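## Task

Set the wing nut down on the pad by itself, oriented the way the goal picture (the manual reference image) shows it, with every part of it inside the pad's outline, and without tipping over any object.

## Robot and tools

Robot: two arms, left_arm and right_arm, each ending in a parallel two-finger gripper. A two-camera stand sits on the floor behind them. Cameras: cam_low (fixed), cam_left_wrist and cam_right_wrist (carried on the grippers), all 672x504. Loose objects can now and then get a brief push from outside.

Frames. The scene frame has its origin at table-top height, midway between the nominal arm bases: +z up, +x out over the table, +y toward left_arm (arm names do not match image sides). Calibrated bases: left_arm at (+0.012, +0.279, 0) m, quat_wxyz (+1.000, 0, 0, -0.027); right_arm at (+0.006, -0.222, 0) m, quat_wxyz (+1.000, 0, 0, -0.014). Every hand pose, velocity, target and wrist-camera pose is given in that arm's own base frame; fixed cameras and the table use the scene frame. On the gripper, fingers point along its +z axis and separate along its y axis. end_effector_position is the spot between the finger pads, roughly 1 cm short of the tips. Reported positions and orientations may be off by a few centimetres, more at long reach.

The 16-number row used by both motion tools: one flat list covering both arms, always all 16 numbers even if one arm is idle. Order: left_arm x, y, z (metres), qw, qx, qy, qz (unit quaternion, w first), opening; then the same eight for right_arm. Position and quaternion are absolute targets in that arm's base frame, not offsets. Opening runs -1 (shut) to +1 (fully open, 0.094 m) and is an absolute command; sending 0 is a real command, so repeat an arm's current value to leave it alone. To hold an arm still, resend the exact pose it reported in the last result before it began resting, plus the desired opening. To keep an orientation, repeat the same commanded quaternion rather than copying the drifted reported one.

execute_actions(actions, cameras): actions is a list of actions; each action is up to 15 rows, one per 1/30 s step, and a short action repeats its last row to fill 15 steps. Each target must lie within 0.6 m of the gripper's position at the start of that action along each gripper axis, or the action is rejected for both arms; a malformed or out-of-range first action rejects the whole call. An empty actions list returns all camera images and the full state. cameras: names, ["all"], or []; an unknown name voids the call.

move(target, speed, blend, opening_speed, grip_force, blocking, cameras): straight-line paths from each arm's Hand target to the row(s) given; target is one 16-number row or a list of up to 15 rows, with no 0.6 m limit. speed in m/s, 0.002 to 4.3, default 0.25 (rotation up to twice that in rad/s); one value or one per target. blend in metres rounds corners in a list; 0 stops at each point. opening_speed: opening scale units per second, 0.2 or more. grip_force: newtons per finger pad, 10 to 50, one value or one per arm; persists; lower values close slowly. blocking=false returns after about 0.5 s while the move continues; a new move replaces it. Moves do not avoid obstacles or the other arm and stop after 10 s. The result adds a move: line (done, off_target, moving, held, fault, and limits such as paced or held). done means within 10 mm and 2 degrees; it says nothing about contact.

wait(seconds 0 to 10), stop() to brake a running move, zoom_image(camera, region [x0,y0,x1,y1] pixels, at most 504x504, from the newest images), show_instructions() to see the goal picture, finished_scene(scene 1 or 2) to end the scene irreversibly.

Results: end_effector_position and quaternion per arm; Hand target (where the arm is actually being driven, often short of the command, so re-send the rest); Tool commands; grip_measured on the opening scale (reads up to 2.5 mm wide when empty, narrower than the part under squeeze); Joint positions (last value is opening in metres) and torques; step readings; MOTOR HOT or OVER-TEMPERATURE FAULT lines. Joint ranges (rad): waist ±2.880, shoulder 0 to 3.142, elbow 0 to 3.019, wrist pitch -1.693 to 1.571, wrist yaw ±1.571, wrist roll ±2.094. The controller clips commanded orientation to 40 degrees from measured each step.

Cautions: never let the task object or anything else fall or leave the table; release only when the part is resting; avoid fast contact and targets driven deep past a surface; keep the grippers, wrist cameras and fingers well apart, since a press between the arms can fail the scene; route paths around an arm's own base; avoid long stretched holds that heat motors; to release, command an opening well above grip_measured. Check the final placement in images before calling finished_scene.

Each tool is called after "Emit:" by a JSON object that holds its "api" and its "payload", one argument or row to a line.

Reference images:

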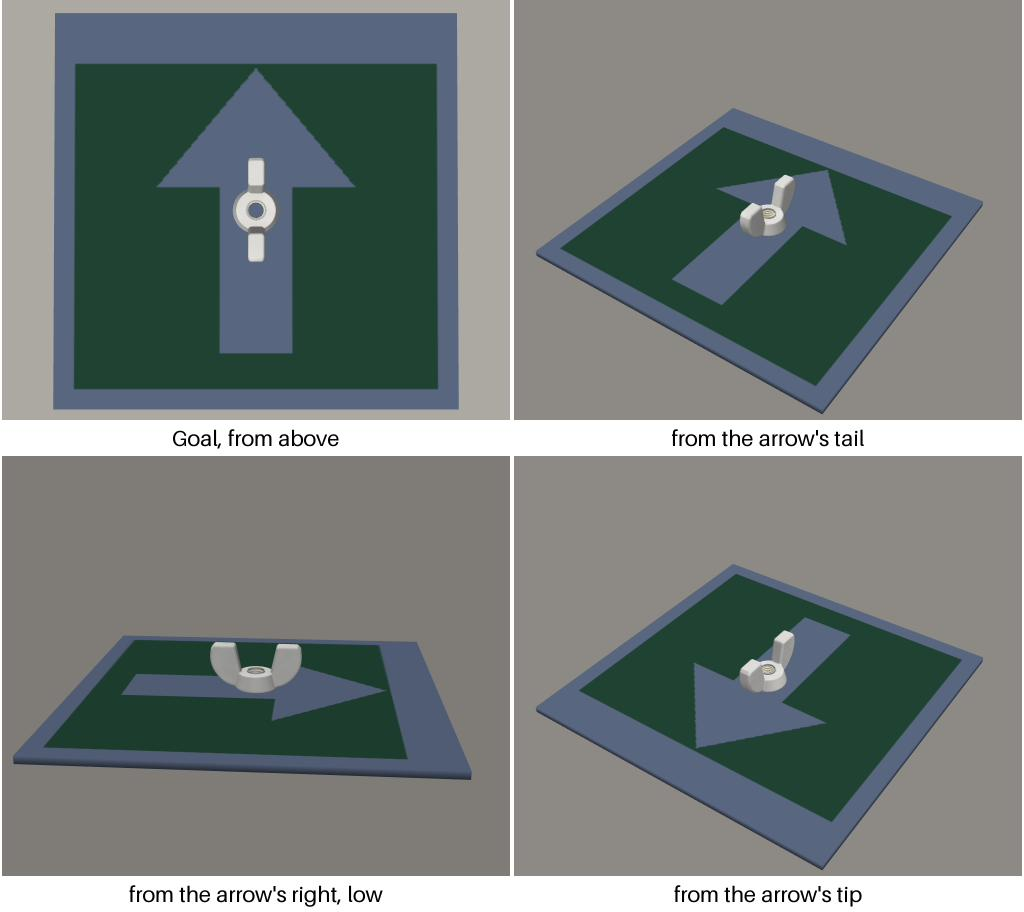

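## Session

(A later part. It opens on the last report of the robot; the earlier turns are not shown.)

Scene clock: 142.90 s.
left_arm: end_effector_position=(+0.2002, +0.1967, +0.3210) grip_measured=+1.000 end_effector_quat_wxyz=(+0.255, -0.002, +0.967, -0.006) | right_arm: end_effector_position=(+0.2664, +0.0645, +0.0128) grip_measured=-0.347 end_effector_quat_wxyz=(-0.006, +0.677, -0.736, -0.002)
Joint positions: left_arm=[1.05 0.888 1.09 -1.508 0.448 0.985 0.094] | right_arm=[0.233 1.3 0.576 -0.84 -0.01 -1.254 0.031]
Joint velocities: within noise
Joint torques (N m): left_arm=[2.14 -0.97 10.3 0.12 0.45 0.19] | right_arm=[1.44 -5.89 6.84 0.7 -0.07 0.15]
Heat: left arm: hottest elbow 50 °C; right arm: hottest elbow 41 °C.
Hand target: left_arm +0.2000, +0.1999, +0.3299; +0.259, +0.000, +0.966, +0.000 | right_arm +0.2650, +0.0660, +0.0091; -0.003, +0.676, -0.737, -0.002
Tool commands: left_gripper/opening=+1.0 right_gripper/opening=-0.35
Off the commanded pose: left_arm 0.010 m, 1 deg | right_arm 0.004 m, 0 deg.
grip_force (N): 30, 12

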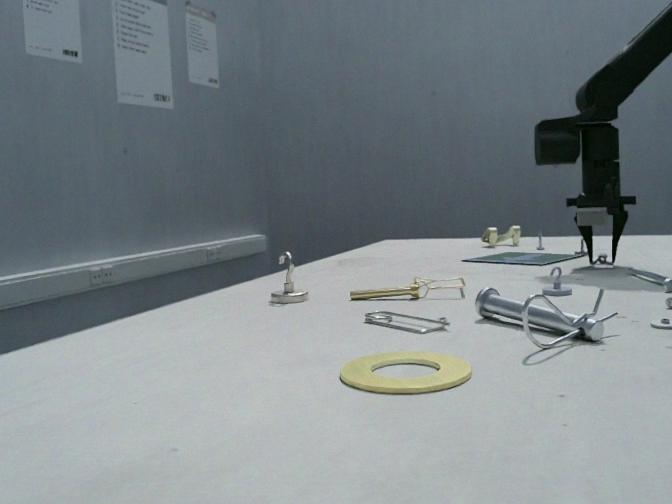

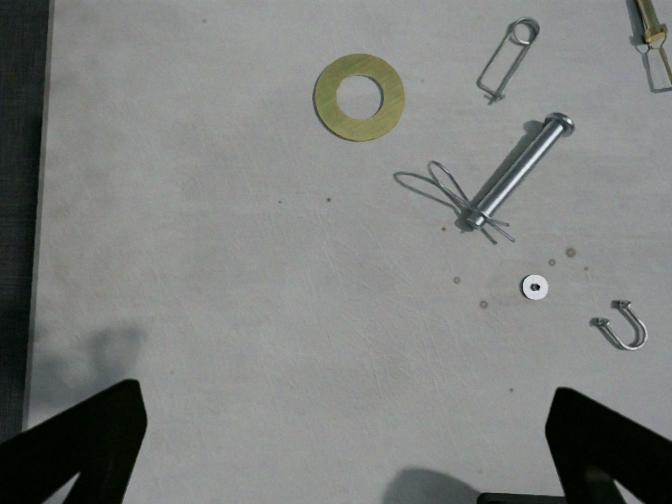

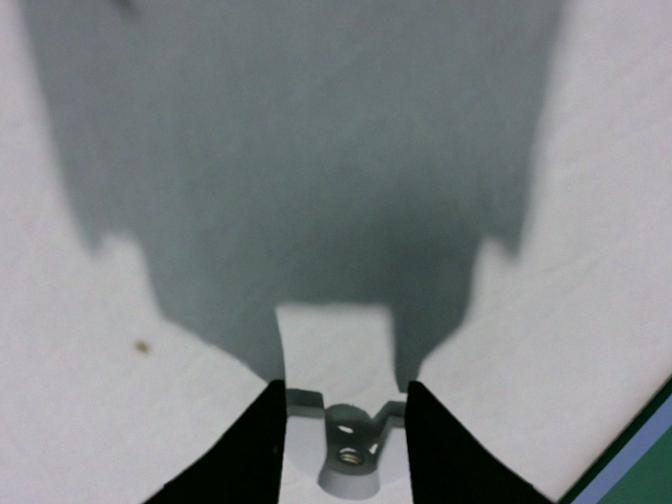

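Emit:
{"api": "move", "payload": {
  "target": [0.2, 0.2, 0.33, 0.259, 0, 0.966, 0, 1, 0.265, 0.066, 0.009, 0.003, -0.6756, 0.737, 0.002, 0.1],
  "speed": 0.1,
  "opening_speed": 0.6,
  "cameras": ["cam_right_wrist"]
}}

Scene clock: 144.77 s.
left_arm: end_effector_position=(+0.2002, +0.1967, +0.3210) grip_measured=+1.000 end_effector_quat_wxyz=(+0.255, -0.002, +0.967, -0.006) | right_arm: end_effector_position=(+0.2664, +0.0645, +0.0128) grip_measured=+0.097 end_effector_quat_wxyz=(-0.006, +0.677, -0.736, -0.002)
Joint positions: left_arm=[1.05 0.888 1.09 -1.508 0.448 0.985 0.094] | right_arm=[0.233 1.3 0.576 -0.84 -0.01 -1.254 0.052]
Joint torques (N m): left_arm=[2.14 -1.03 10.3 0.14 0.45 0.18] | right_arm=[1.44 -5.95 6.83 0.72 -0.07 0.14]
Heat: left arm: hottest elbow 50 °C; right arm: hottest elbow 41 °C.
Hand target: left_arm +0.2000, +0.1999, +0.3299; +0.259, +0.000, +0.966, +0.000 | right_arm +0.2650, +0.0660, +0.0091; -0.003, +0.676, -0.737, -0.002
Off the commanded pose: left_arm 0.010 m, 1 deg | right_arm 0.004 m, 0 deg.
grip_force (N): 30, 12
move: done
Images, in order (width x height): cam_right_wrist 672x504.

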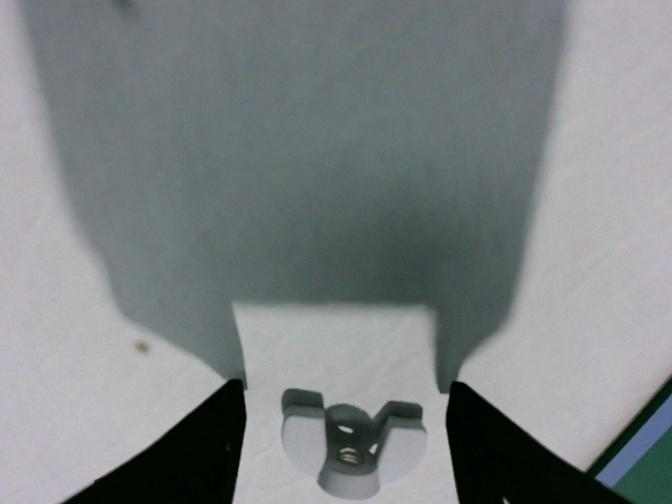

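Emit:
{"api": "move", "payload": {
  "target": [0.2, 0.2, 0.33, 0.259, 0, 0.966, 0, 1, 0.265, 0.0675, 0.003, 0.003, -0.6756, 0.737, 0.002, 0.15],
  "speed": 0.05,
  "cameras": ["cam_right_wrist"]
}}

Scene clock: 145.80 s.
left_arm: end_effector_position=(+0.2002, +0.1967, +0.3210) grip_measured=+1.000 end_effector_quat_wxyz=(+0.255, -0.002, +0.967, -0.006) | right_arm: end_effector_position=(+0.2676, +0.0659, +0.0082) grip_measured=+0.147 end_effector_quat_wxyz=(-0.008, +0.677, -0.736, -0.001)
Joint positions: left_arm=[1.05 0.888 1.09 -1.508 0.448 0.985 0.094] | right_arm=[0.237 1.312 0.571 -0.817 -0.01 -1.249 0.054]
Joint torques (N m): left_arm=[2.2 -1.08 10.26 0.12 0.45 0.19] | right_arm=[1.55 -5.71 6.64 0.77 -0.07 0.14]
Heat: left arm: hottest elbow 50 °C; right arm: hottest elbow 41 °C.
Hand target: left_arm +0.2000, +0.1999, +0.3299; +0.259, +0.000, +0.966, +0.000 | right_arm +0.2649, +0.0674, +0.0031; -0.003, +0.676, -0.737, -0.002
Off the commanded pose: left_arm 0.010 m, 1 deg | right_arm 0.006 m, 1 deg.
grip_force (N): 30, 12
move: done
Images, in order (width x height): cam_right_wrist 672x504.

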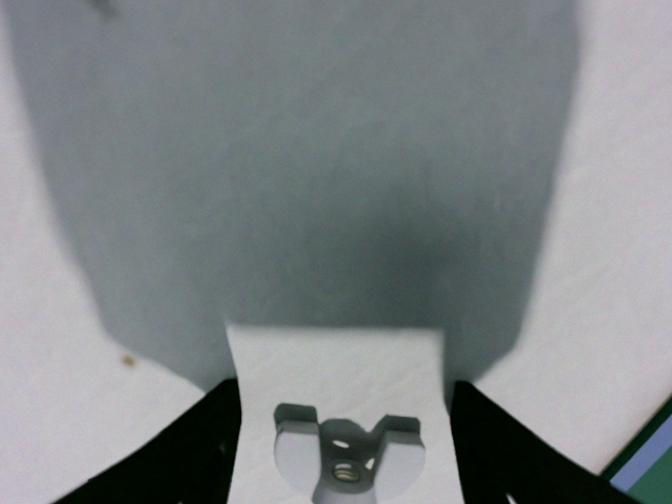

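Emit:
{"api": "move", "payload": {
  "target": [0.2, 0.2, 0.33, 0.259, 0, 0.966, 0, 1, 0.265, 0.0575, 0.003, 0.003, -0.6756, 0.737, 0.002, 0.15],
  "speed": 0.05,
  "cameras": ["cam_right_wrist"]
}}

Scene clock: 147.17 s.
left_arm: end_effector_position=(+0.2002, +0.1967, +0.3210) grip_measured=+1.000 end_effector_quat_wxyz=(+0.255, -0.002, +0.967, -0.006) | right_arm: end_effector_position=(+0.2675, +0.0616, +0.0075) grip_measured=+0.147 end_effector_quat_wxyz=(+0.007, -0.675, +0.738, +0.001)
Joint positions: left_arm=[1.05 0.888 1.09 -1.508 0.448 0.985 0.094] | right_arm=[0.222 1.312 0.569 -0.816 -0.009 -1.26 0.054]
Joint torques (N m): left_arm=[2.14 -1.03 10.26 0.13 0.45 0.19] | right_arm=[-0.09 -6.12 6.31 0.68 -0.08 -0.09]
Heat: left arm: hottest elbow 50 °C; right arm: hottest elbow 41 °C.
Hand target: left_arm +0.2000, +0.1999, +0.3299; +0.259, +0.000, +0.966, +0.000 | right_arm +0.2649, +0.0575, +0.0031; +0.003, -0.676, +0.737, +0.002
Off the commanded pose: left_arm 0.010 m, 1 deg | right_arm 0.007 m, 0 deg.
grip_force (N): 30, 12
move: done
Images, in order (width x height): cam_right_wrist 672x504.

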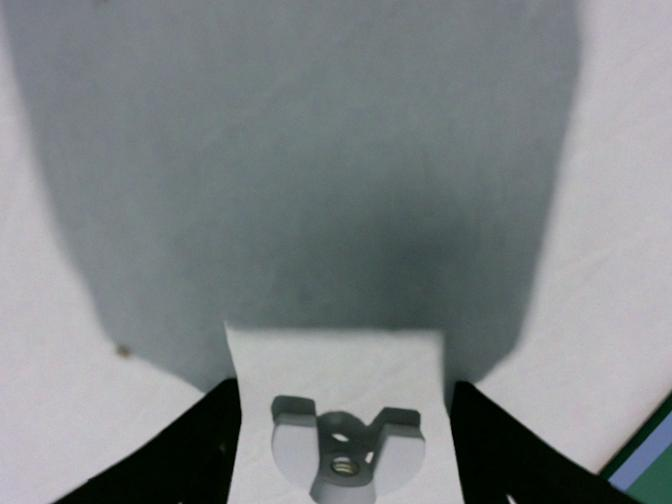

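Emit:
{"api": "move", "payload": {
  "target": [0.2, 0.2, 0.33, 0.259, 0, 0.966, 0, 1, 0.265, 0.0525, 0.003, 0.003, -0.6756, 0.737, 0.002, 0.1],
  "speed": 0.05,
  "cameras": ["cam_right_wrist"]
}}

Scene clock: 148.10 s.
left_arm: end_effector_position=(+0.2002, +0.1967, +0.3210) grip_measured=+1.000 end_effector_quat_wxyz=(+0.255, -0.002, +0.967, -0.006) | right_arm: end_effector_position=(+0.2686, +0.0568, +0.0075) grip_measured=+0.103 end_effector_quat_wxyz=(+0.007, -0.675, +0.738, +0.001)
Joint positions: left_arm=[1.05 0.888 1.09 -1.508 0.448 0.985 0.094] | right_arm=[0.204 1.312 0.569 -0.816 -0.009 -1.278 0.052]
Joint torques (N m): left_arm=[2.14 -0.97 10.29 0.1 0.44 0.19] | right_arm=[-0.21 -6.36 6.09 0.66 -0.09 -0.08]
Heat: left arm: hottest elbow 50 °C; right arm: hottest elbow 41 °C.
Hand target: left_arm +0.2000, +0.1999, +0.3299; +0.259, +0.000, +0.966, +0.000 | right_arm +0.2649, +0.0526, +0.0031; +0.003, -0.676, +0.737, +0.002
Off the commanded pose: left_arm 0.010 m, 1 deg | right_arm 0.007 m, 0 deg.
grip_force (N): 30, 12
move: done
Images, in order (width x height): cam_right_wrist 672x504.

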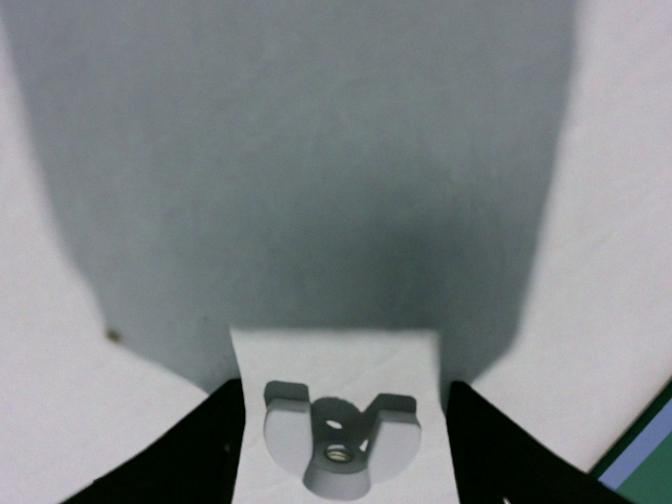

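Emit:
{"api": "move", "payload": {
  "target": [0.2, 0.2, 0.33, 0.259, 0, 0.966, 0, 1, 0.265, 0.0525, 0.003, 0.003, -0.6756, 0.737, 0.002, -0.3],
  "speed": 0.05,
  "opening_speed": 0.3,
  "grip_force": [30, 12],
  "cameras": ["cam_right_wrist"]
}}

Scene clock: 150.70 s.
left_arm: end_effector_position=(+0.2002, +0.1967, +0.3210) grip_measured=+1.000 end_effector_quat_wxyz=(+0.255, -0.002, +0.967, -0.006) | right_arm: end_effector_position=(+0.2686, +0.0567, +0.0075) grip_measured=-0.186 end_effector_quat_wxyz=(+0.007, -0.675, +0.737, +0.001)
Joint positions: left_arm=[1.05 0.888 1.09 -1.508 0.448 0.985 0.094] | right_arm=[0.204 1.312 0.569 -0.816 -0.009 -1.279 0.038]
Joint torques (N m): left_arm=[2.2 -1.08 10.29 0.14 0.45 0.2] | right_arm=[-0.15 -6.36 6.09 0.66 -0.09 -0.08]
Heat: left arm: hottest elbow 50 °C; right arm: hottest elbow 41 °C.
Hand target: left_arm +0.2000, +0.1999, +0.3299; +0.259, +0.000, +0.966, +0.000 | right_arm +0.2649, +0.0526, +0.0031; +0.003, -0.676, +0.737, +0.002
Off the commanded pose: left_arm 0.010 m, 1 deg | right_arm 0.007 m, 0 deg.
grip_force (N): 30, 12
move: done
Images, in order (width x height): cam_right_wrist 672x504.

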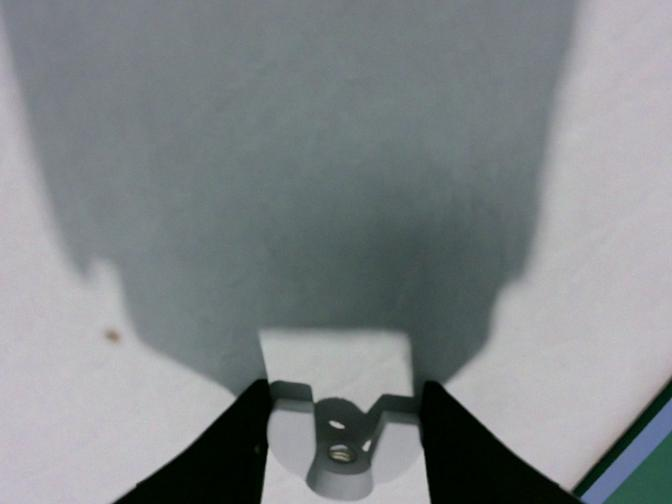

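Emit:
{"api": "move", "payload": {
  "target": [0.2, 0.2, 0.33, 0.259, 0, 0.966, 0, 1, 0.265, 0.0525, 0.003, 0.003, -0.6756, 0.737, 0.002, -0.45],
  "speed": 0.05,
  "grip_force": [30, 28],
  "cameras": ["cam_right_wrist"]
}}

Scene clock: 151.60 s.
left_arm: end_effector_position=(+0.2002, +0.1967, +0.3210) grip_measured=+1.000 end_effector_quat_wxyz=(+0.255, -0.002, +0.967, -0.006) | right_arm: end_effector_position=(+0.2686, +0.0567, +0.0075) grip_measured=-0.207 end_effector_quat_wxyz=(+0.007, -0.675, +0.737, +0.001)
Joint positions: left_arm=[1.05 0.888 1.09 -1.508 0.448 0.985 0.094] | right_arm=[0.204 1.312 0.569 -0.816 -0.009 -1.279 0.037]
Joint torques (N m): left_arm=[2.14 -1.03 10.28 0.13 0.45 0.19] | right_arm=[-0.15 -6.3 6.11 0.65 -0.09 -0.09]
Heat: left arm: hottest elbow 50 °C; right arm: hottest elbow 41 °C.
Hand target: left_arm +0.2000, +0.1999, +0.3299; +0.259, +0.000, +0.966, +0.000 | right_arm +0.2649, +0.0526, +0.0031; +0.003, -0.676, +0.737, +0.002
Off the commanded pose: left_arm 0.010 m, 1 deg | right_arm 0.007 m, 0 deg.
grip_force (N): 30, 28
move: done
Images, in order (width x height): cam_right_wrist 672x504.

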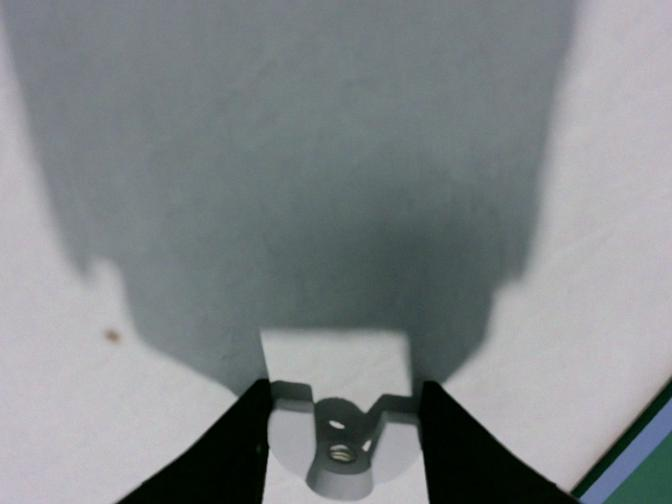

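Emit:
{"api": "move", "payload": {
  "target": [
    [0.2, 0.2, 0.33, 0.259, 0, 0.966, 0, 1, 0.270, 0.056, 0.08, 0.003, -0.6756, 0.737, 0.002, -0.45],
    [0.2, 0.2, 0.33, 0.259, 0, 0.966, 0, 1, 0.30, 0.07, 0.2, 0.01, -0.12, 0.993, 0.0, -0.45]
  ],
  "blend": [0.03, 0],
  "speed": 0.3,
  "cameras": ["cam_right_wrist"]
}}

Scene clock: 156.03 s.
left_arm: end_effector_position=(+0.2002, +0.1967, +0.3210) grip_measured=+1.000 end_effector_quat_wxyz=(+0.255, -0.002, +0.967, -0.006) | right_arm: end_effector_position=(+0.2849, +0.0638, +0.1755) grip_measured=-0.207 end_effector_quat_wxyz=(-0.020, -0.121, +0.992, -0.001)
Joint positions: left_arm=[1.05 0.888 1.09 -1.508 0.448 0.985 0.094] | right_arm=[0.221 1.149 0.936 -1.399 -0.002 -0.021 0.037]
Joint torques (N m): left_arm=[2.08 -1.03 10.3 0.16 0.44 0.2] | right_arm=[1.61 -7.41 14.13 -0.06 0.02 0.16]
Heat: left arm: hottest elbow 50 °C; right arm: hottest elbow 41 °C.
Hand target: left_arm +0.2000, +0.1999, +0.3299; +0.259, +0.000, +0.966, +0.000 | right_arm +0.2988, +0.0698, +0.1997; +0.010, -0.120, +0.993, +0.001
Off the commanded pose: left_arm 0.010 m, 1 deg | right_arm 0.029 m, 3 deg.
grip_force (N): 30, 28
move: off_target (right_arm)
Images, in order (width x height): cam_right_wrist 672x504.

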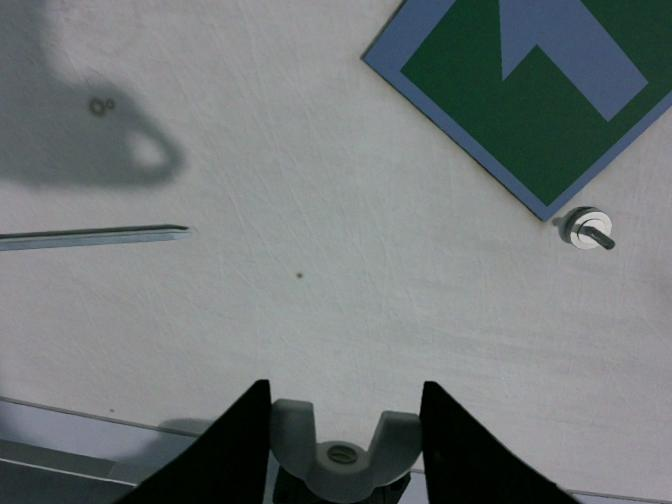

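Emit:
{"api": "move", "payload": {
  "target": [
    [0.2, 0.2, 0.33, 0.259, 0, 0.966, 0, 1, 0.33, 0.1, 0.2, 0.2969, -0.1509, 0.9417, 0.0476, -0.45],
    [0.2, 0.2, 0.33, 0.259, 0, 0.966, 0, 1, 0.355, 0.116, 0.12, 0.5664, -0.1296, 0.8089, 0.0907, -0.45]
  ],
  "blend": [0.03, 0],
  "speed": 0.4,
  "cameras": ["cam_right_wrist","cam_low"]
}}

Scene clock: 159.40 s.
left_arm: end_effector_position=(+0.2002, +0.1967, +0.3210) grip_measured=+1.000 end_effector_quat_wxyz=(+0.255, -0.002, +0.967, -0.006) | right_arm: end_effector_position=(+0.3557, +0.1125, +0.1182) grip_measured=-0.207 end_effector_quat_wxyz=(+0.562, -0.131, +0.812, +0.085)
Joint positions: left_arm=[1.05 0.888 1.09 -1.508 0.448 0.985 0.094] | right_arm=[0.305 1.032 0.193 0.477 -0.005 -0.012 0.037]
Joint torques (N m): left_arm=[2.02 -0.97 10.3 0.12 0.45 0.19] | right_arm=[1.61 -3.6 7.68 2.59 0.03 0.15]
Heat: left arm: hottest elbow 50 °C; right arm: hottest elbow 41 °C.
Hand target: left_arm +0.2000, +0.1999, +0.3299; +0.259, +0.000, +0.966, +0.000 | right_arm +0.3549, +0.1159, +0.1200; +0.566, -0.130, +0.809, +0.091
Off the commanded pose: left_arm 0.010 m, 1 deg | right_arm 0.004 m, 1 deg.
grip_force (N): 30, 28
move: done
Images, in order (width x height): cam_low 672x504, cam_right_wrist 672x504.

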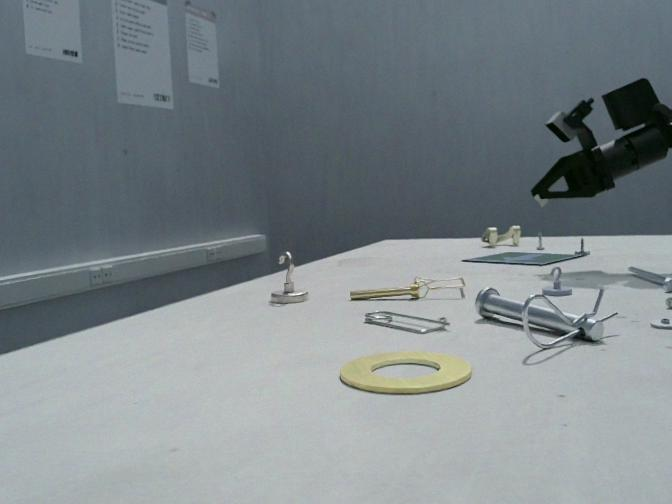

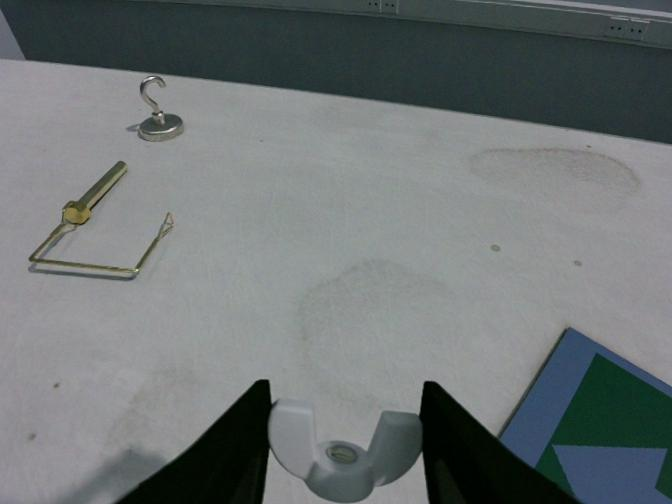

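Emit:
{"api": "zoom_image", "payload": {
  "camera": "cam_low",
  "region": [500, 160, 620, 250]
}}

Scaled by 4.200 from the camera's 672x504 image, which has a finer 960x720 frame.

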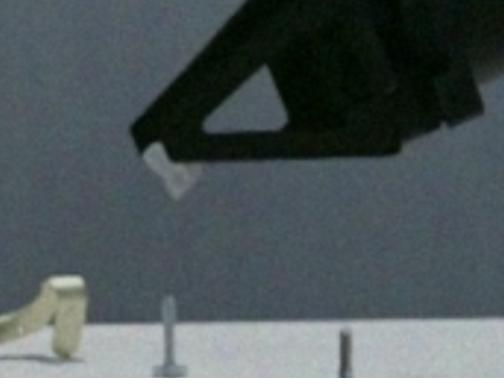

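Emit:
{"api": "move", "payload": {
  "target": [
    [0.2, 0.2, 0.33, 0.259, 0, 0.966, 0, 1, 0.355, 0.116, 0.06, 0.5664, -0.1296, 0.8089, 0.0907, -0.45],
    [0.2, 0.2, 0.33, 0.259, 0, 0.966, 0, 1, 0.352, 0.116, 0.035, 0.5664, -0.1296, 0.8089, 0.0907, -0.45]
  ],
  "blend": [0.02, 0],
  "speed": 0.2,
  "cameras": ["cam_right_wrist","cam_low"]
}}

Emit:
{"api": "zoom_image", "payload": {
  "camera": "cam_low",
  "region": [500, 200, 620, 290]
}}

Scene clock: 161.17 s.
left_arm: end_effector_position=(+0.2002, +0.1967, +0.3210) grip_measured=+1.000 end_effector_quat_wxyz=(+0.255, -0.002, +0.967, -0.006) | right_arm: end_effector_position=(+0.3539, +0.1130, +0.0326) grip_measured=-0.207 end_effector_quat_wxyz=(+0.562, -0.132, +0.812, +0.085)
Joint positions: left_arm=[1.05 0.888 1.09 -1.508 0.448 0.985 0.094] | right_arm=[0.31 1.657 0.132 1.164 -0.001 -0.011 0.037]
Joint torques (N m): left_arm=[2.14 -1.08 10.3 0.14 0.44 0.19] | right_arm=[1.61 -6.53 2.19 2.63 0.03 0.14]
Heat: left arm: hottest elbow 50 °C; right arm: hottest elbow 41 °C.
Hand target: left_arm +0.2000, +0.1999, +0.3299; +0.259, +0.000, +0.966, +0.000 | right_arm +0.3520, +0.1160, +0.0351; +0.566, -0.130, +0.809, +0.091
Off the commanded pose: left_arm 0.010 m, 1 deg | right_arm 0.004 m, 1 deg.
grip_force (N): 30, 28
move: done; blend cut to 0.0126 m at target 1
Images, in order (width x height): cam_low 672x504, cam_right_wrist 672x504.

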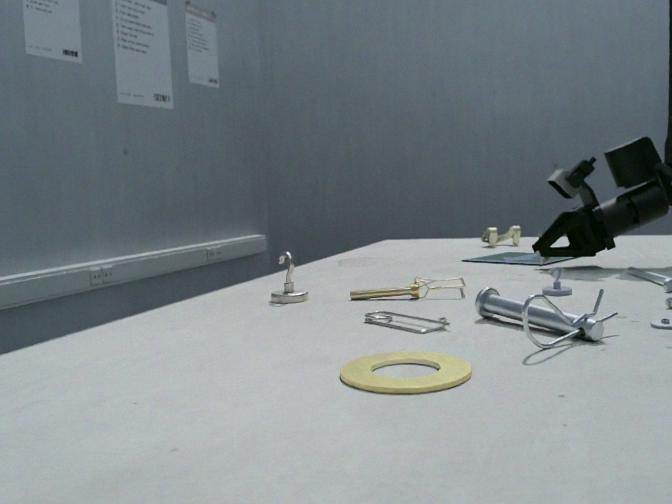

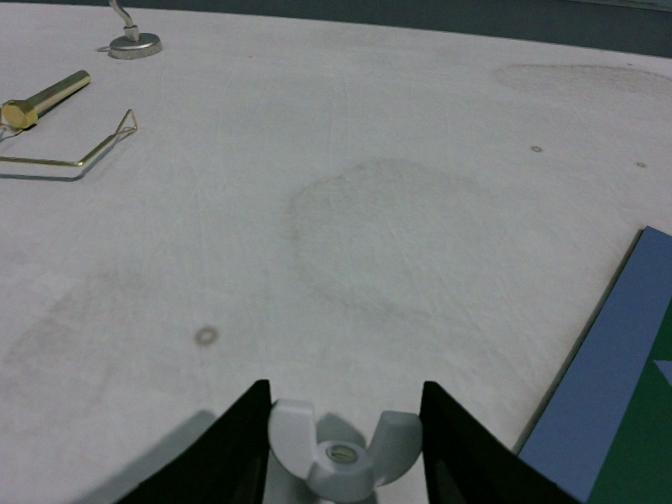

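Scaled by 4.200 from the camera's 672x504 image, which has a finer 960x720 frame.

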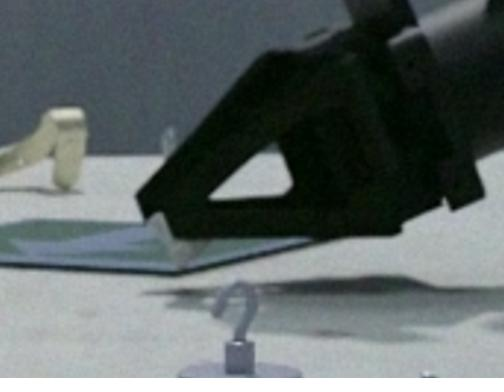

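Emit:
{"api": "move", "payload": {
  "target": [0.2, 0.2, 0.33, 0.259, 0, 0.966, 0, 1, 0.352, 0.116, 0.027, 0.5664, -0.1296, 0.8089, 0.0907, -0.45],
  "speed": 0.05,
  "cameras": ["cam_right_wrist","cam_low"]
}}

Emit:
{"api": "zoom_image", "payload": {
  "camera": "cam_low",
  "region": [500, 200, 620, 290]
}}

Scene clock: 162.37 s.
left_arm: end_effector_position=(+0.2002, +0.1967, +0.3210) grip_measured=+1.000 end_effector_quat_wxyz=(+0.255, -0.002, +0.967, -0.006) | right_arm: end_effector_position=(+0.3538, +0.1130, +0.0274) grip_measured=-0.207 end_effector_quat_wxyz=(+0.565, -0.131, +0.810, +0.085)
Joint positions: left_arm=[1.05 0.888 1.09 -1.508 0.448 0.985 0.094] | right_arm=[0.31 1.715 0.132 1.229 -0.001 -0.011 0.037]
Joint torques (N m): left_arm=[2.14 -1.14 10.25 0.16 0.45 0.19] | right_arm=[1.61 -6.18 1.94 2.67 0.03 0.14]
Heat: left arm: hottest elbow 50 °C; right arm: hottest elbow 41 °C.
Hand target: left_arm +0.2000, +0.1999, +0.3299; +0.259, +0.000, +0.966, +0.000 | right_arm +0.3520, +0.1160, +0.0271; +0.566, -0.130, +0.809, +0.091
Off the commanded pose: left_arm 0.010 m, 1 deg | right_arm 0.004 m, 1 deg.
grip_force (N): 30, 28
move: done
Images, in order (width x height): cam_low 672x504, cam_right_wrist 672x504.

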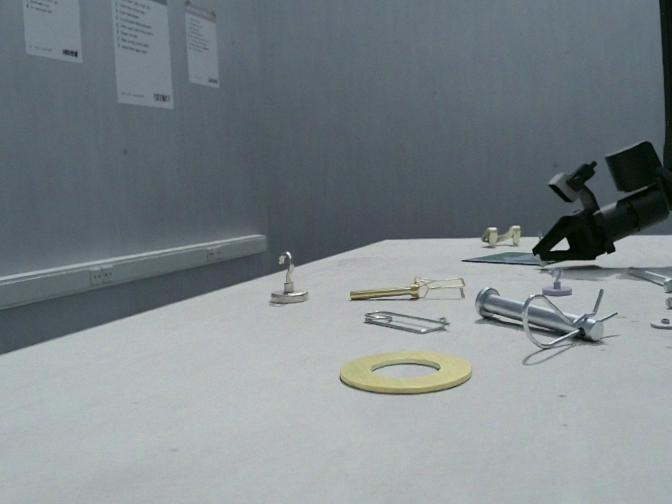

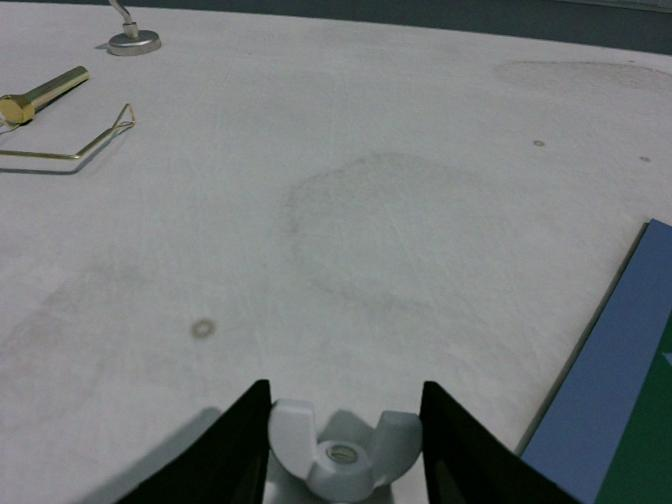

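Scaled by 4.200 from the camera's 672x504 image, which has a finer 960x720 frame.

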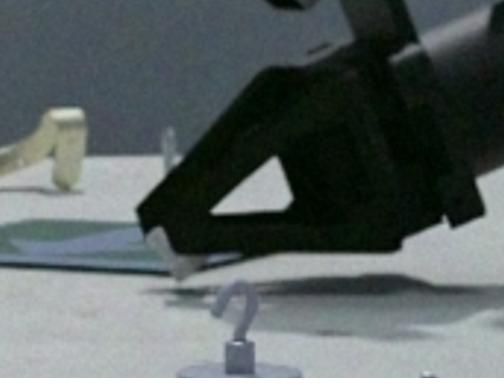

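Emit:
{"api": "move", "payload": {
  "target": [0.2, 0.2, 0.33, 0.259, 0, 0.966, 0, 1, 0.351, 0.116, 0.019, 0.5664, -0.1296, 0.8089, 0.0907, -0.45],
  "speed": 0.03,
  "cameras": ["cam_right_wrist","cam_low"]
}}

Emit:
{"api": "zoom_image", "payload": {
  "camera": "cam_low",
  "region": [500, 200, 620, 290]
}}

Scene clock: 163.30 s.
left_arm: end_effector_position=(+0.2002, +0.1967, +0.3210) grip_measured=+1.000 end_effector_quat_wxyz=(+0.255, -0.002, +0.967, -0.006) | right_arm: end_effector_position=(+0.3539, +0.1131, +0.0243) grip_measured=-0.207 end_effector_quat_wxyz=(+0.572, -0.130, +0.805, +0.086)
Joint positions: left_arm=[1.05 0.888 1.09 -1.508 0.448 0.985 0.094] | right_arm=[0.311 1.775 0.132 1.306 0.001 -0.01 0.037]
Joint torques (N m): left_arm=[2.2 -1.03 10.29 0.12 0.45 0.18] | right_arm=[1.61 -5.77 1.57 2.28 0.03 0.14]
Heat: left arm: hottest elbow 50 °C; right arm: hottest elbow 41 °C.
Hand target: left_arm +0.2000, +0.1999, +0.3299; +0.259, +0.000, +0.966, +0.000 | right_arm +0.3509, +0.1159, +0.0191; +0.566, -0.130, +0.809, +0.091
Off the commanded pose: left_arm 0.010 m, 1 deg | right_arm 0.007 m, 1 deg.
grip_force (N): 30, 28
move: done
Images, in order (width x height): cam_low 672x504, cam_right_wrist 672x504.

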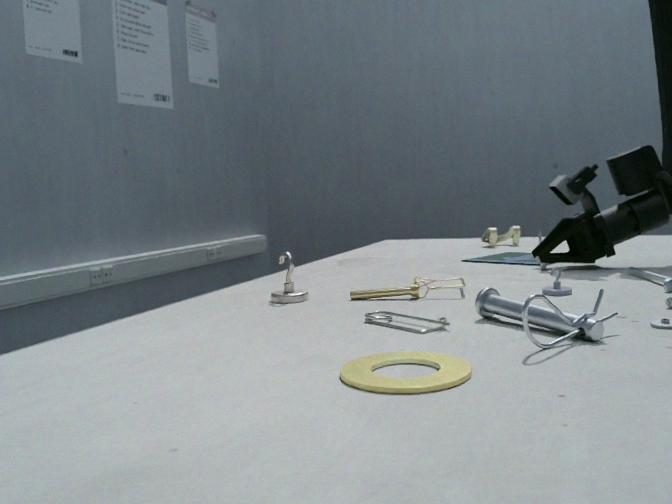

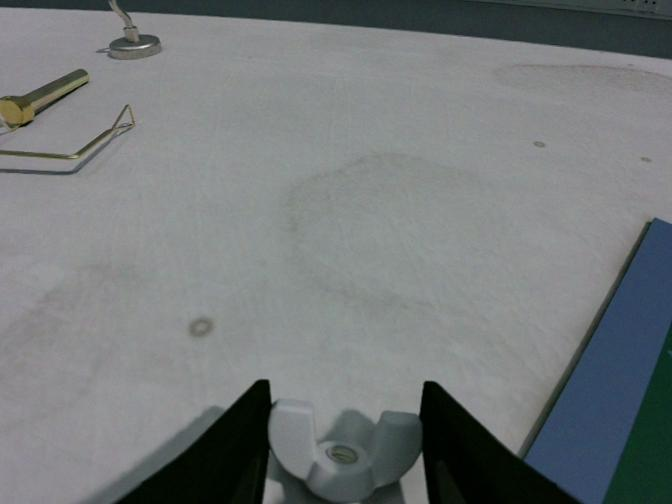

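Scaled by 4.200 from the camera's 672x504 image, which has a finer 960x720 frame.

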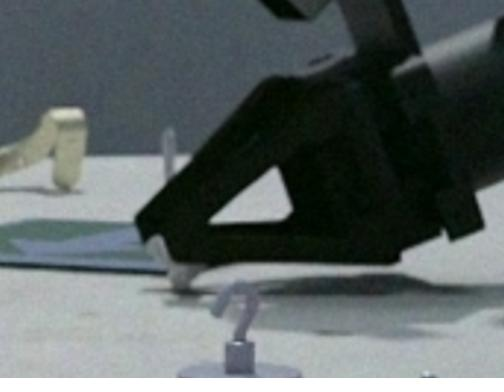

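Emit:
{"api": "move", "payload": {
  "target": [0.2, 0.2, 0.33, 0.259, 0, 0.966, 0, 1, 0.351, 0.116, 0.018, 0.5664, -0.1296, 0.8089, 0.0907, -0.185],
  "speed": 0.03,
  "grip_force": [30, 10],
  "opening_speed": 0.3,
  "cameras": ["cam_right_wrist"]
}}

Emit:
{"api": "move", "payload": {
  "target": [0.2, 0.2, 0.33, 0.259, 0, 0.966, 0, 1, 0.334, 0.110, 0.018, 0.5664, -0.1296, 0.8089, 0.0907, -0.185],
  "speed": 0.03,
  "cameras": ["cam_right_wrist","cam_low"]
}}

Emit:
{"api": "zoom_image", "payload": {
  "camera": "cam_low",
  "region": [500, 200, 620, 290]
}}

Scene clock: 165.23 s.
left_arm: end_effector_position=(+0.2002, +0.1967, +0.3210) grip_measured=+1.000 end_effector_quat_wxyz=(+0.255, -0.002, +0.967, -0.006) | right_arm: end_effector_position=(+0.3540, +0.1131, +0.0242) grip_measured=-0.185 end_effector_quat_wxyz=(+0.573, -0.130, +0.805, +0.086)
Joint positions: left_arm=[1.05 0.888 1.09 -1.508 0.448 0.985 0.094] | right_arm=[0.311 1.782 0.132 1.316 0.001 -0.01 0.038]
Joint torques (N m): left_arm=[2.14 -0.97 10.3 0.12 0.44 0.2] | right_arm=[1.67 -5.66 1.54 2.18 0.03 0.14]
Heat: left arm: hottest elbow 50 °C; right arm: hottest elbow 41 °C.
Hand target: left_arm +0.2000, +0.1999, +0.3299; +0.259, +0.000, +0.966, +0.000 | right_arm +0.3509, +0.1158, +0.0181; +0.566, -0.130, +0.809, +0.091
Off the commanded pose: left_arm 0.010 m, 1 deg | right_arm 0.007 m, 1 deg.
grip_force (N): 30, 10
move: done
Images, in order (width x height): cam_right_wrist 672x504.

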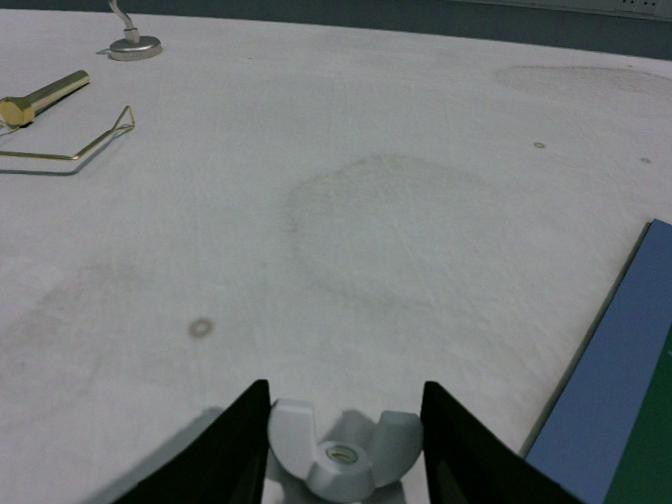

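Scene clock: 166.20 s.
left_arm: end_effector_position=(+0.2002, +0.1967, +0.3210) grip_measured=+1.000 end_effector_quat_wxyz=(+0.255, -0.002, +0.967, -0.006) | right_arm: end_effector_position=(+0.3404, +0.1088, +0.0245) grip_measured=-0.185 end_effector_quat_wxyz=(+0.575, -0.130, +0.803, +0.087)
Joint positions: left_arm=[1.05 0.888 1.09 -1.508 0.448 0.985 0.094] | right_arm=[0.311 1.805 0.095 1.381 0.001 -0.01 0.038]
Joint torques (N m): left_arm=[2.14 -1.08 10.28 0.12 0.44 0.19] | right_arm=[1.55 -5.48 0.27 2.25 -0.05 0.13]
Heat: left arm: hottest elbow 50 °C; right arm: hottest elbow 40 °C.
Hand target: left_arm +0.2000, +0.1999, +0.3299; +0.259, +0.000, +0.966, +0.000 | right_arm +0.3341, +0.1099, +0.0183; +0.566, -0.130, +0.809, +0.091
Off the commanded pose: left_arm 0.010 m, 1 deg | right_arm 0.009 m, 1 deg.
grip_force (N): 30, 10
move: done
Images, in order (width x height): cam_low 672x504, cam_right_wrist 672x504.

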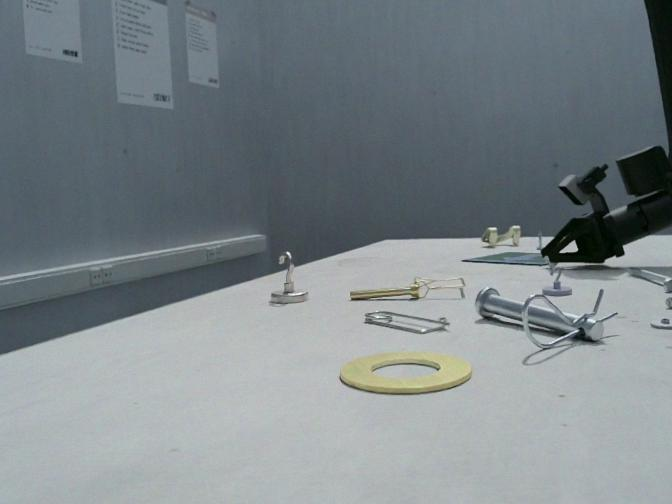

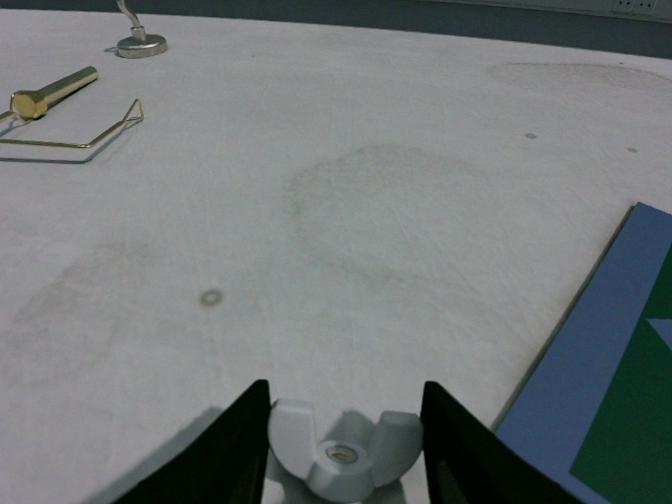

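Scaled by 4.200 from the camera's 672x504 image, which has a finer 960x720 frame.

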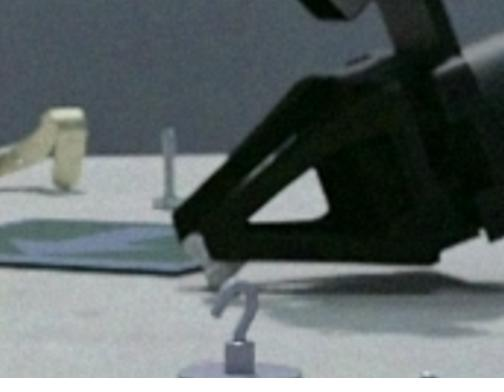

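Emit:
{"api": "move", "payload": {
  "target": [0.2, 0.2, 0.33, 0.259, 0, 0.966, 0, 1, 0.339, 0.110, 0.0225, 0.570, -0.1296, 0.8069, 0.0895, -0.185],
  "speed": 0.03,
  "cameras": ["cam_right_wrist"]
}}

Emit:
{"api": "move", "payload": {
  "target": [0.2, 0.2, 0.33, 0.259, 0, 0.966, 0, 1, 0.339, 0.110, 0.0225, 0.570, -0.1296, 0.8069, 0.0895, -0.1],
  "speed": 0.03,
  "opening_speed": 0.2,
  "cameras": ["cam_right_wrist"]
}}

Scene clock: 167.50 s.
left_arm: end_effector_position=(+0.2002, +0.1967, +0.3210) grip_measured=+1.000 end_effector_quat_wxyz=(+0.255, -0.002, +0.967, -0.006) | right_arm: end_effector_position=(+0.3404, +0.1088, +0.0243) grip_measured=-0.185 end_effector_quat_wxyz=(+0.575, -0.130, +0.803, +0.087)
Joint positions: left_arm=[1.05 0.888 1.09 -1.508 0.448 0.985 0.094] | right_arm=[0.311 1.805 0.095 1.38 0.001 -0.01 0.038]
Joint torques (N m): left_arm=[2.02 -0.97 10.3 0.13 0.45 0.19] | right_arm=[1.03 -7.47 1.03 1.14 -0.17 0.09]
Heat: left arm: hottest elbow 50 °C; right arm: hottest elbow 40 °C.
Hand target: left_arm +0.2000, +0.1999, +0.3299; +0.259, +0.000, +0.966, +0.000 | right_arm +0.3391, +0.1099, +0.0225; +0.570, -0.129, +0.806, +0.089
Off the commanded pose: left_arm 0.010 m, 1 deg | right_arm 0.003 m, 1 deg.
grip_force (N): 30, 10
move: done
Images, in order (width x height): cam_right_wrist 672x504.

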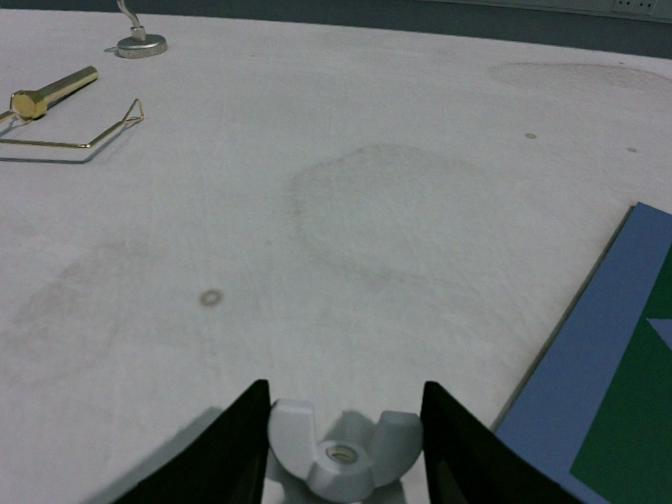

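Scene clock: 168.20 s.
left_arm: end_effector_position=(+0.2002, +0.1967, +0.3210) grip_measured=+1.000 end_effector_quat_wxyz=(+0.255, -0.002, +0.967, -0.006) | right_arm: end_effector_position=(+0.3395, +0.1085, +0.0215) grip_measured=-0.103 end_effector_quat_wxyz=(+0.570, -0.130, +0.807, +0.086)
Joint positions: left_arm=[1.05 0.888 1.09 -1.508 0.448 0.985 0.094] | right_arm=[0.311 1.805 0.095 1.369 0.001 -0.01 0.042]
Joint torques (N m): left_arm=[2.14 -1.03 10.26 0.14 0.44 0.19] | right_arm=[1.03 -7.53 1.02 1.59 -0.17 0.09]
Heat: left arm: hottest elbow 50 °C; right arm: hottest elbow 40 °C.
Hand target: left_arm +0.2000, +0.1999, +0.3299; +0.259, +0.000, +0.966, +0.000 | right_arm +0.3391, +0.1100, +0.0226; +0.570, -0.129, +0.806, +0.089
Off the commanded pose: left_arm 0.010 m, 1 deg | right_arm 0.002 m, 0 deg.
grip_force (N): 30, 10
move: done
Images, in order (width x height): cam_right_wrist 672x504.

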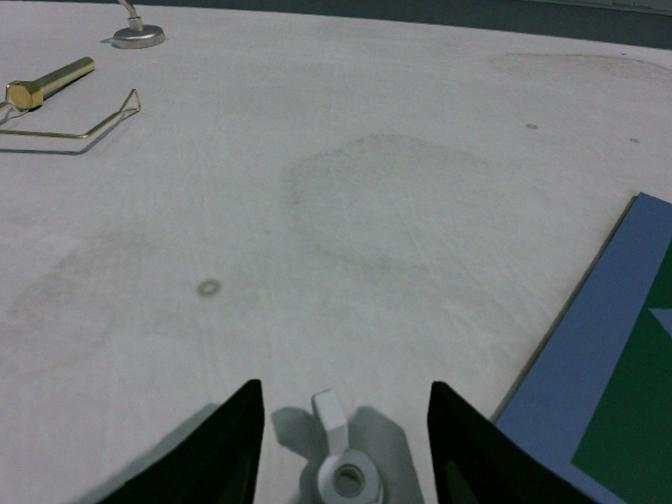

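Emit:
{"api": "move", "payload": {
  "target": [0.2, 0.2, 0.33, 0.259, 0, 0.966, 0, 1, 0.339, 0.110, 0.0225, 0.570, -0.1296, 0.8069, 0.0895, 0.2],
  "speed": 0.03,
  "opening_speed": 0.4,
  "cameras": ["cam_right_wrist","cam_low"]
}}

Emit:
{"api": "zoom_image", "payload": {
  "camera": "cam_low",
  "region": [500, 200, 620, 290]
}}

Scene clock: 169.47 s.
left_arm: end_effector_position=(+0.2002, +0.1967, +0.3210) grip_measured=+1.000 end_effector_quat_wxyz=(+0.255, -0.002, +0.967, -0.006) | right_arm: end_effector_position=(+0.3395, +0.1085, +0.0215) grip_measured=+0.197 end_effector_quat_wxyz=(+0.570, -0.130, +0.807, +0.086)
Joint positions: left_arm=[1.05 0.888 1.09 -1.508 0.448 0.985 0.094] | right_arm=[0.311 1.805 0.095 1.369 0.001 -0.01 0.056]
Joint torques (N m): left_arm=[2.14 -0.97 10.28 0.14 0.45 0.19] | right_arm=[1.03 -7.53 1.02 1.58 -0.18 0.09]
Heat: left arm: hottest elbow 50 °C; right arm: hottest elbow 40 °C.
Hand target: left_arm +0.2000, +0.1999, +0.3299; +0.259, +0.000, +0.966, +0.000 | right_arm +0.3391, +0.1100, +0.0226; +0.570, -0.129, +0.806, +0.089
Off the commanded pose: left_arm 0.010 m, 1 deg | right_arm 0.002 m, 0 deg.
grip_force (N): 30, 10
move: done
Images, in order (width x height): cam_low 672x504, cam_right_wrist 672x504.

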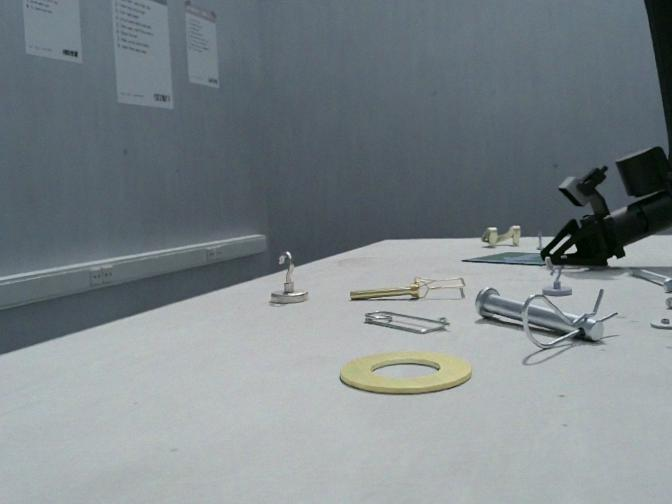

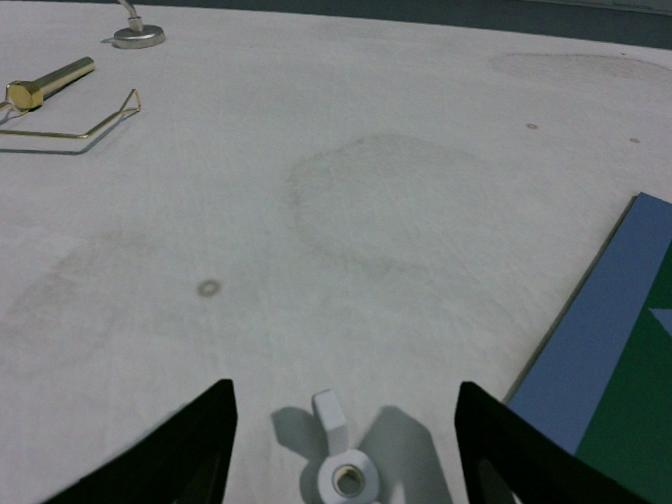

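Scaled by 4.200 from the camera's 672x504 image, which has a finer 960x720 frame.

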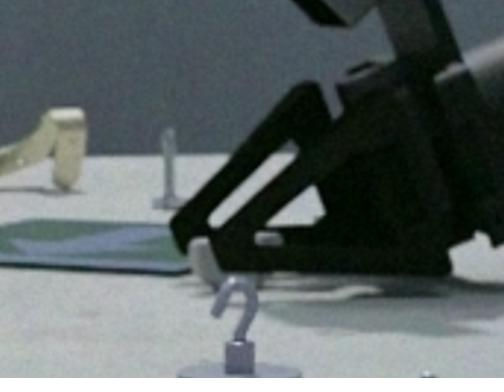

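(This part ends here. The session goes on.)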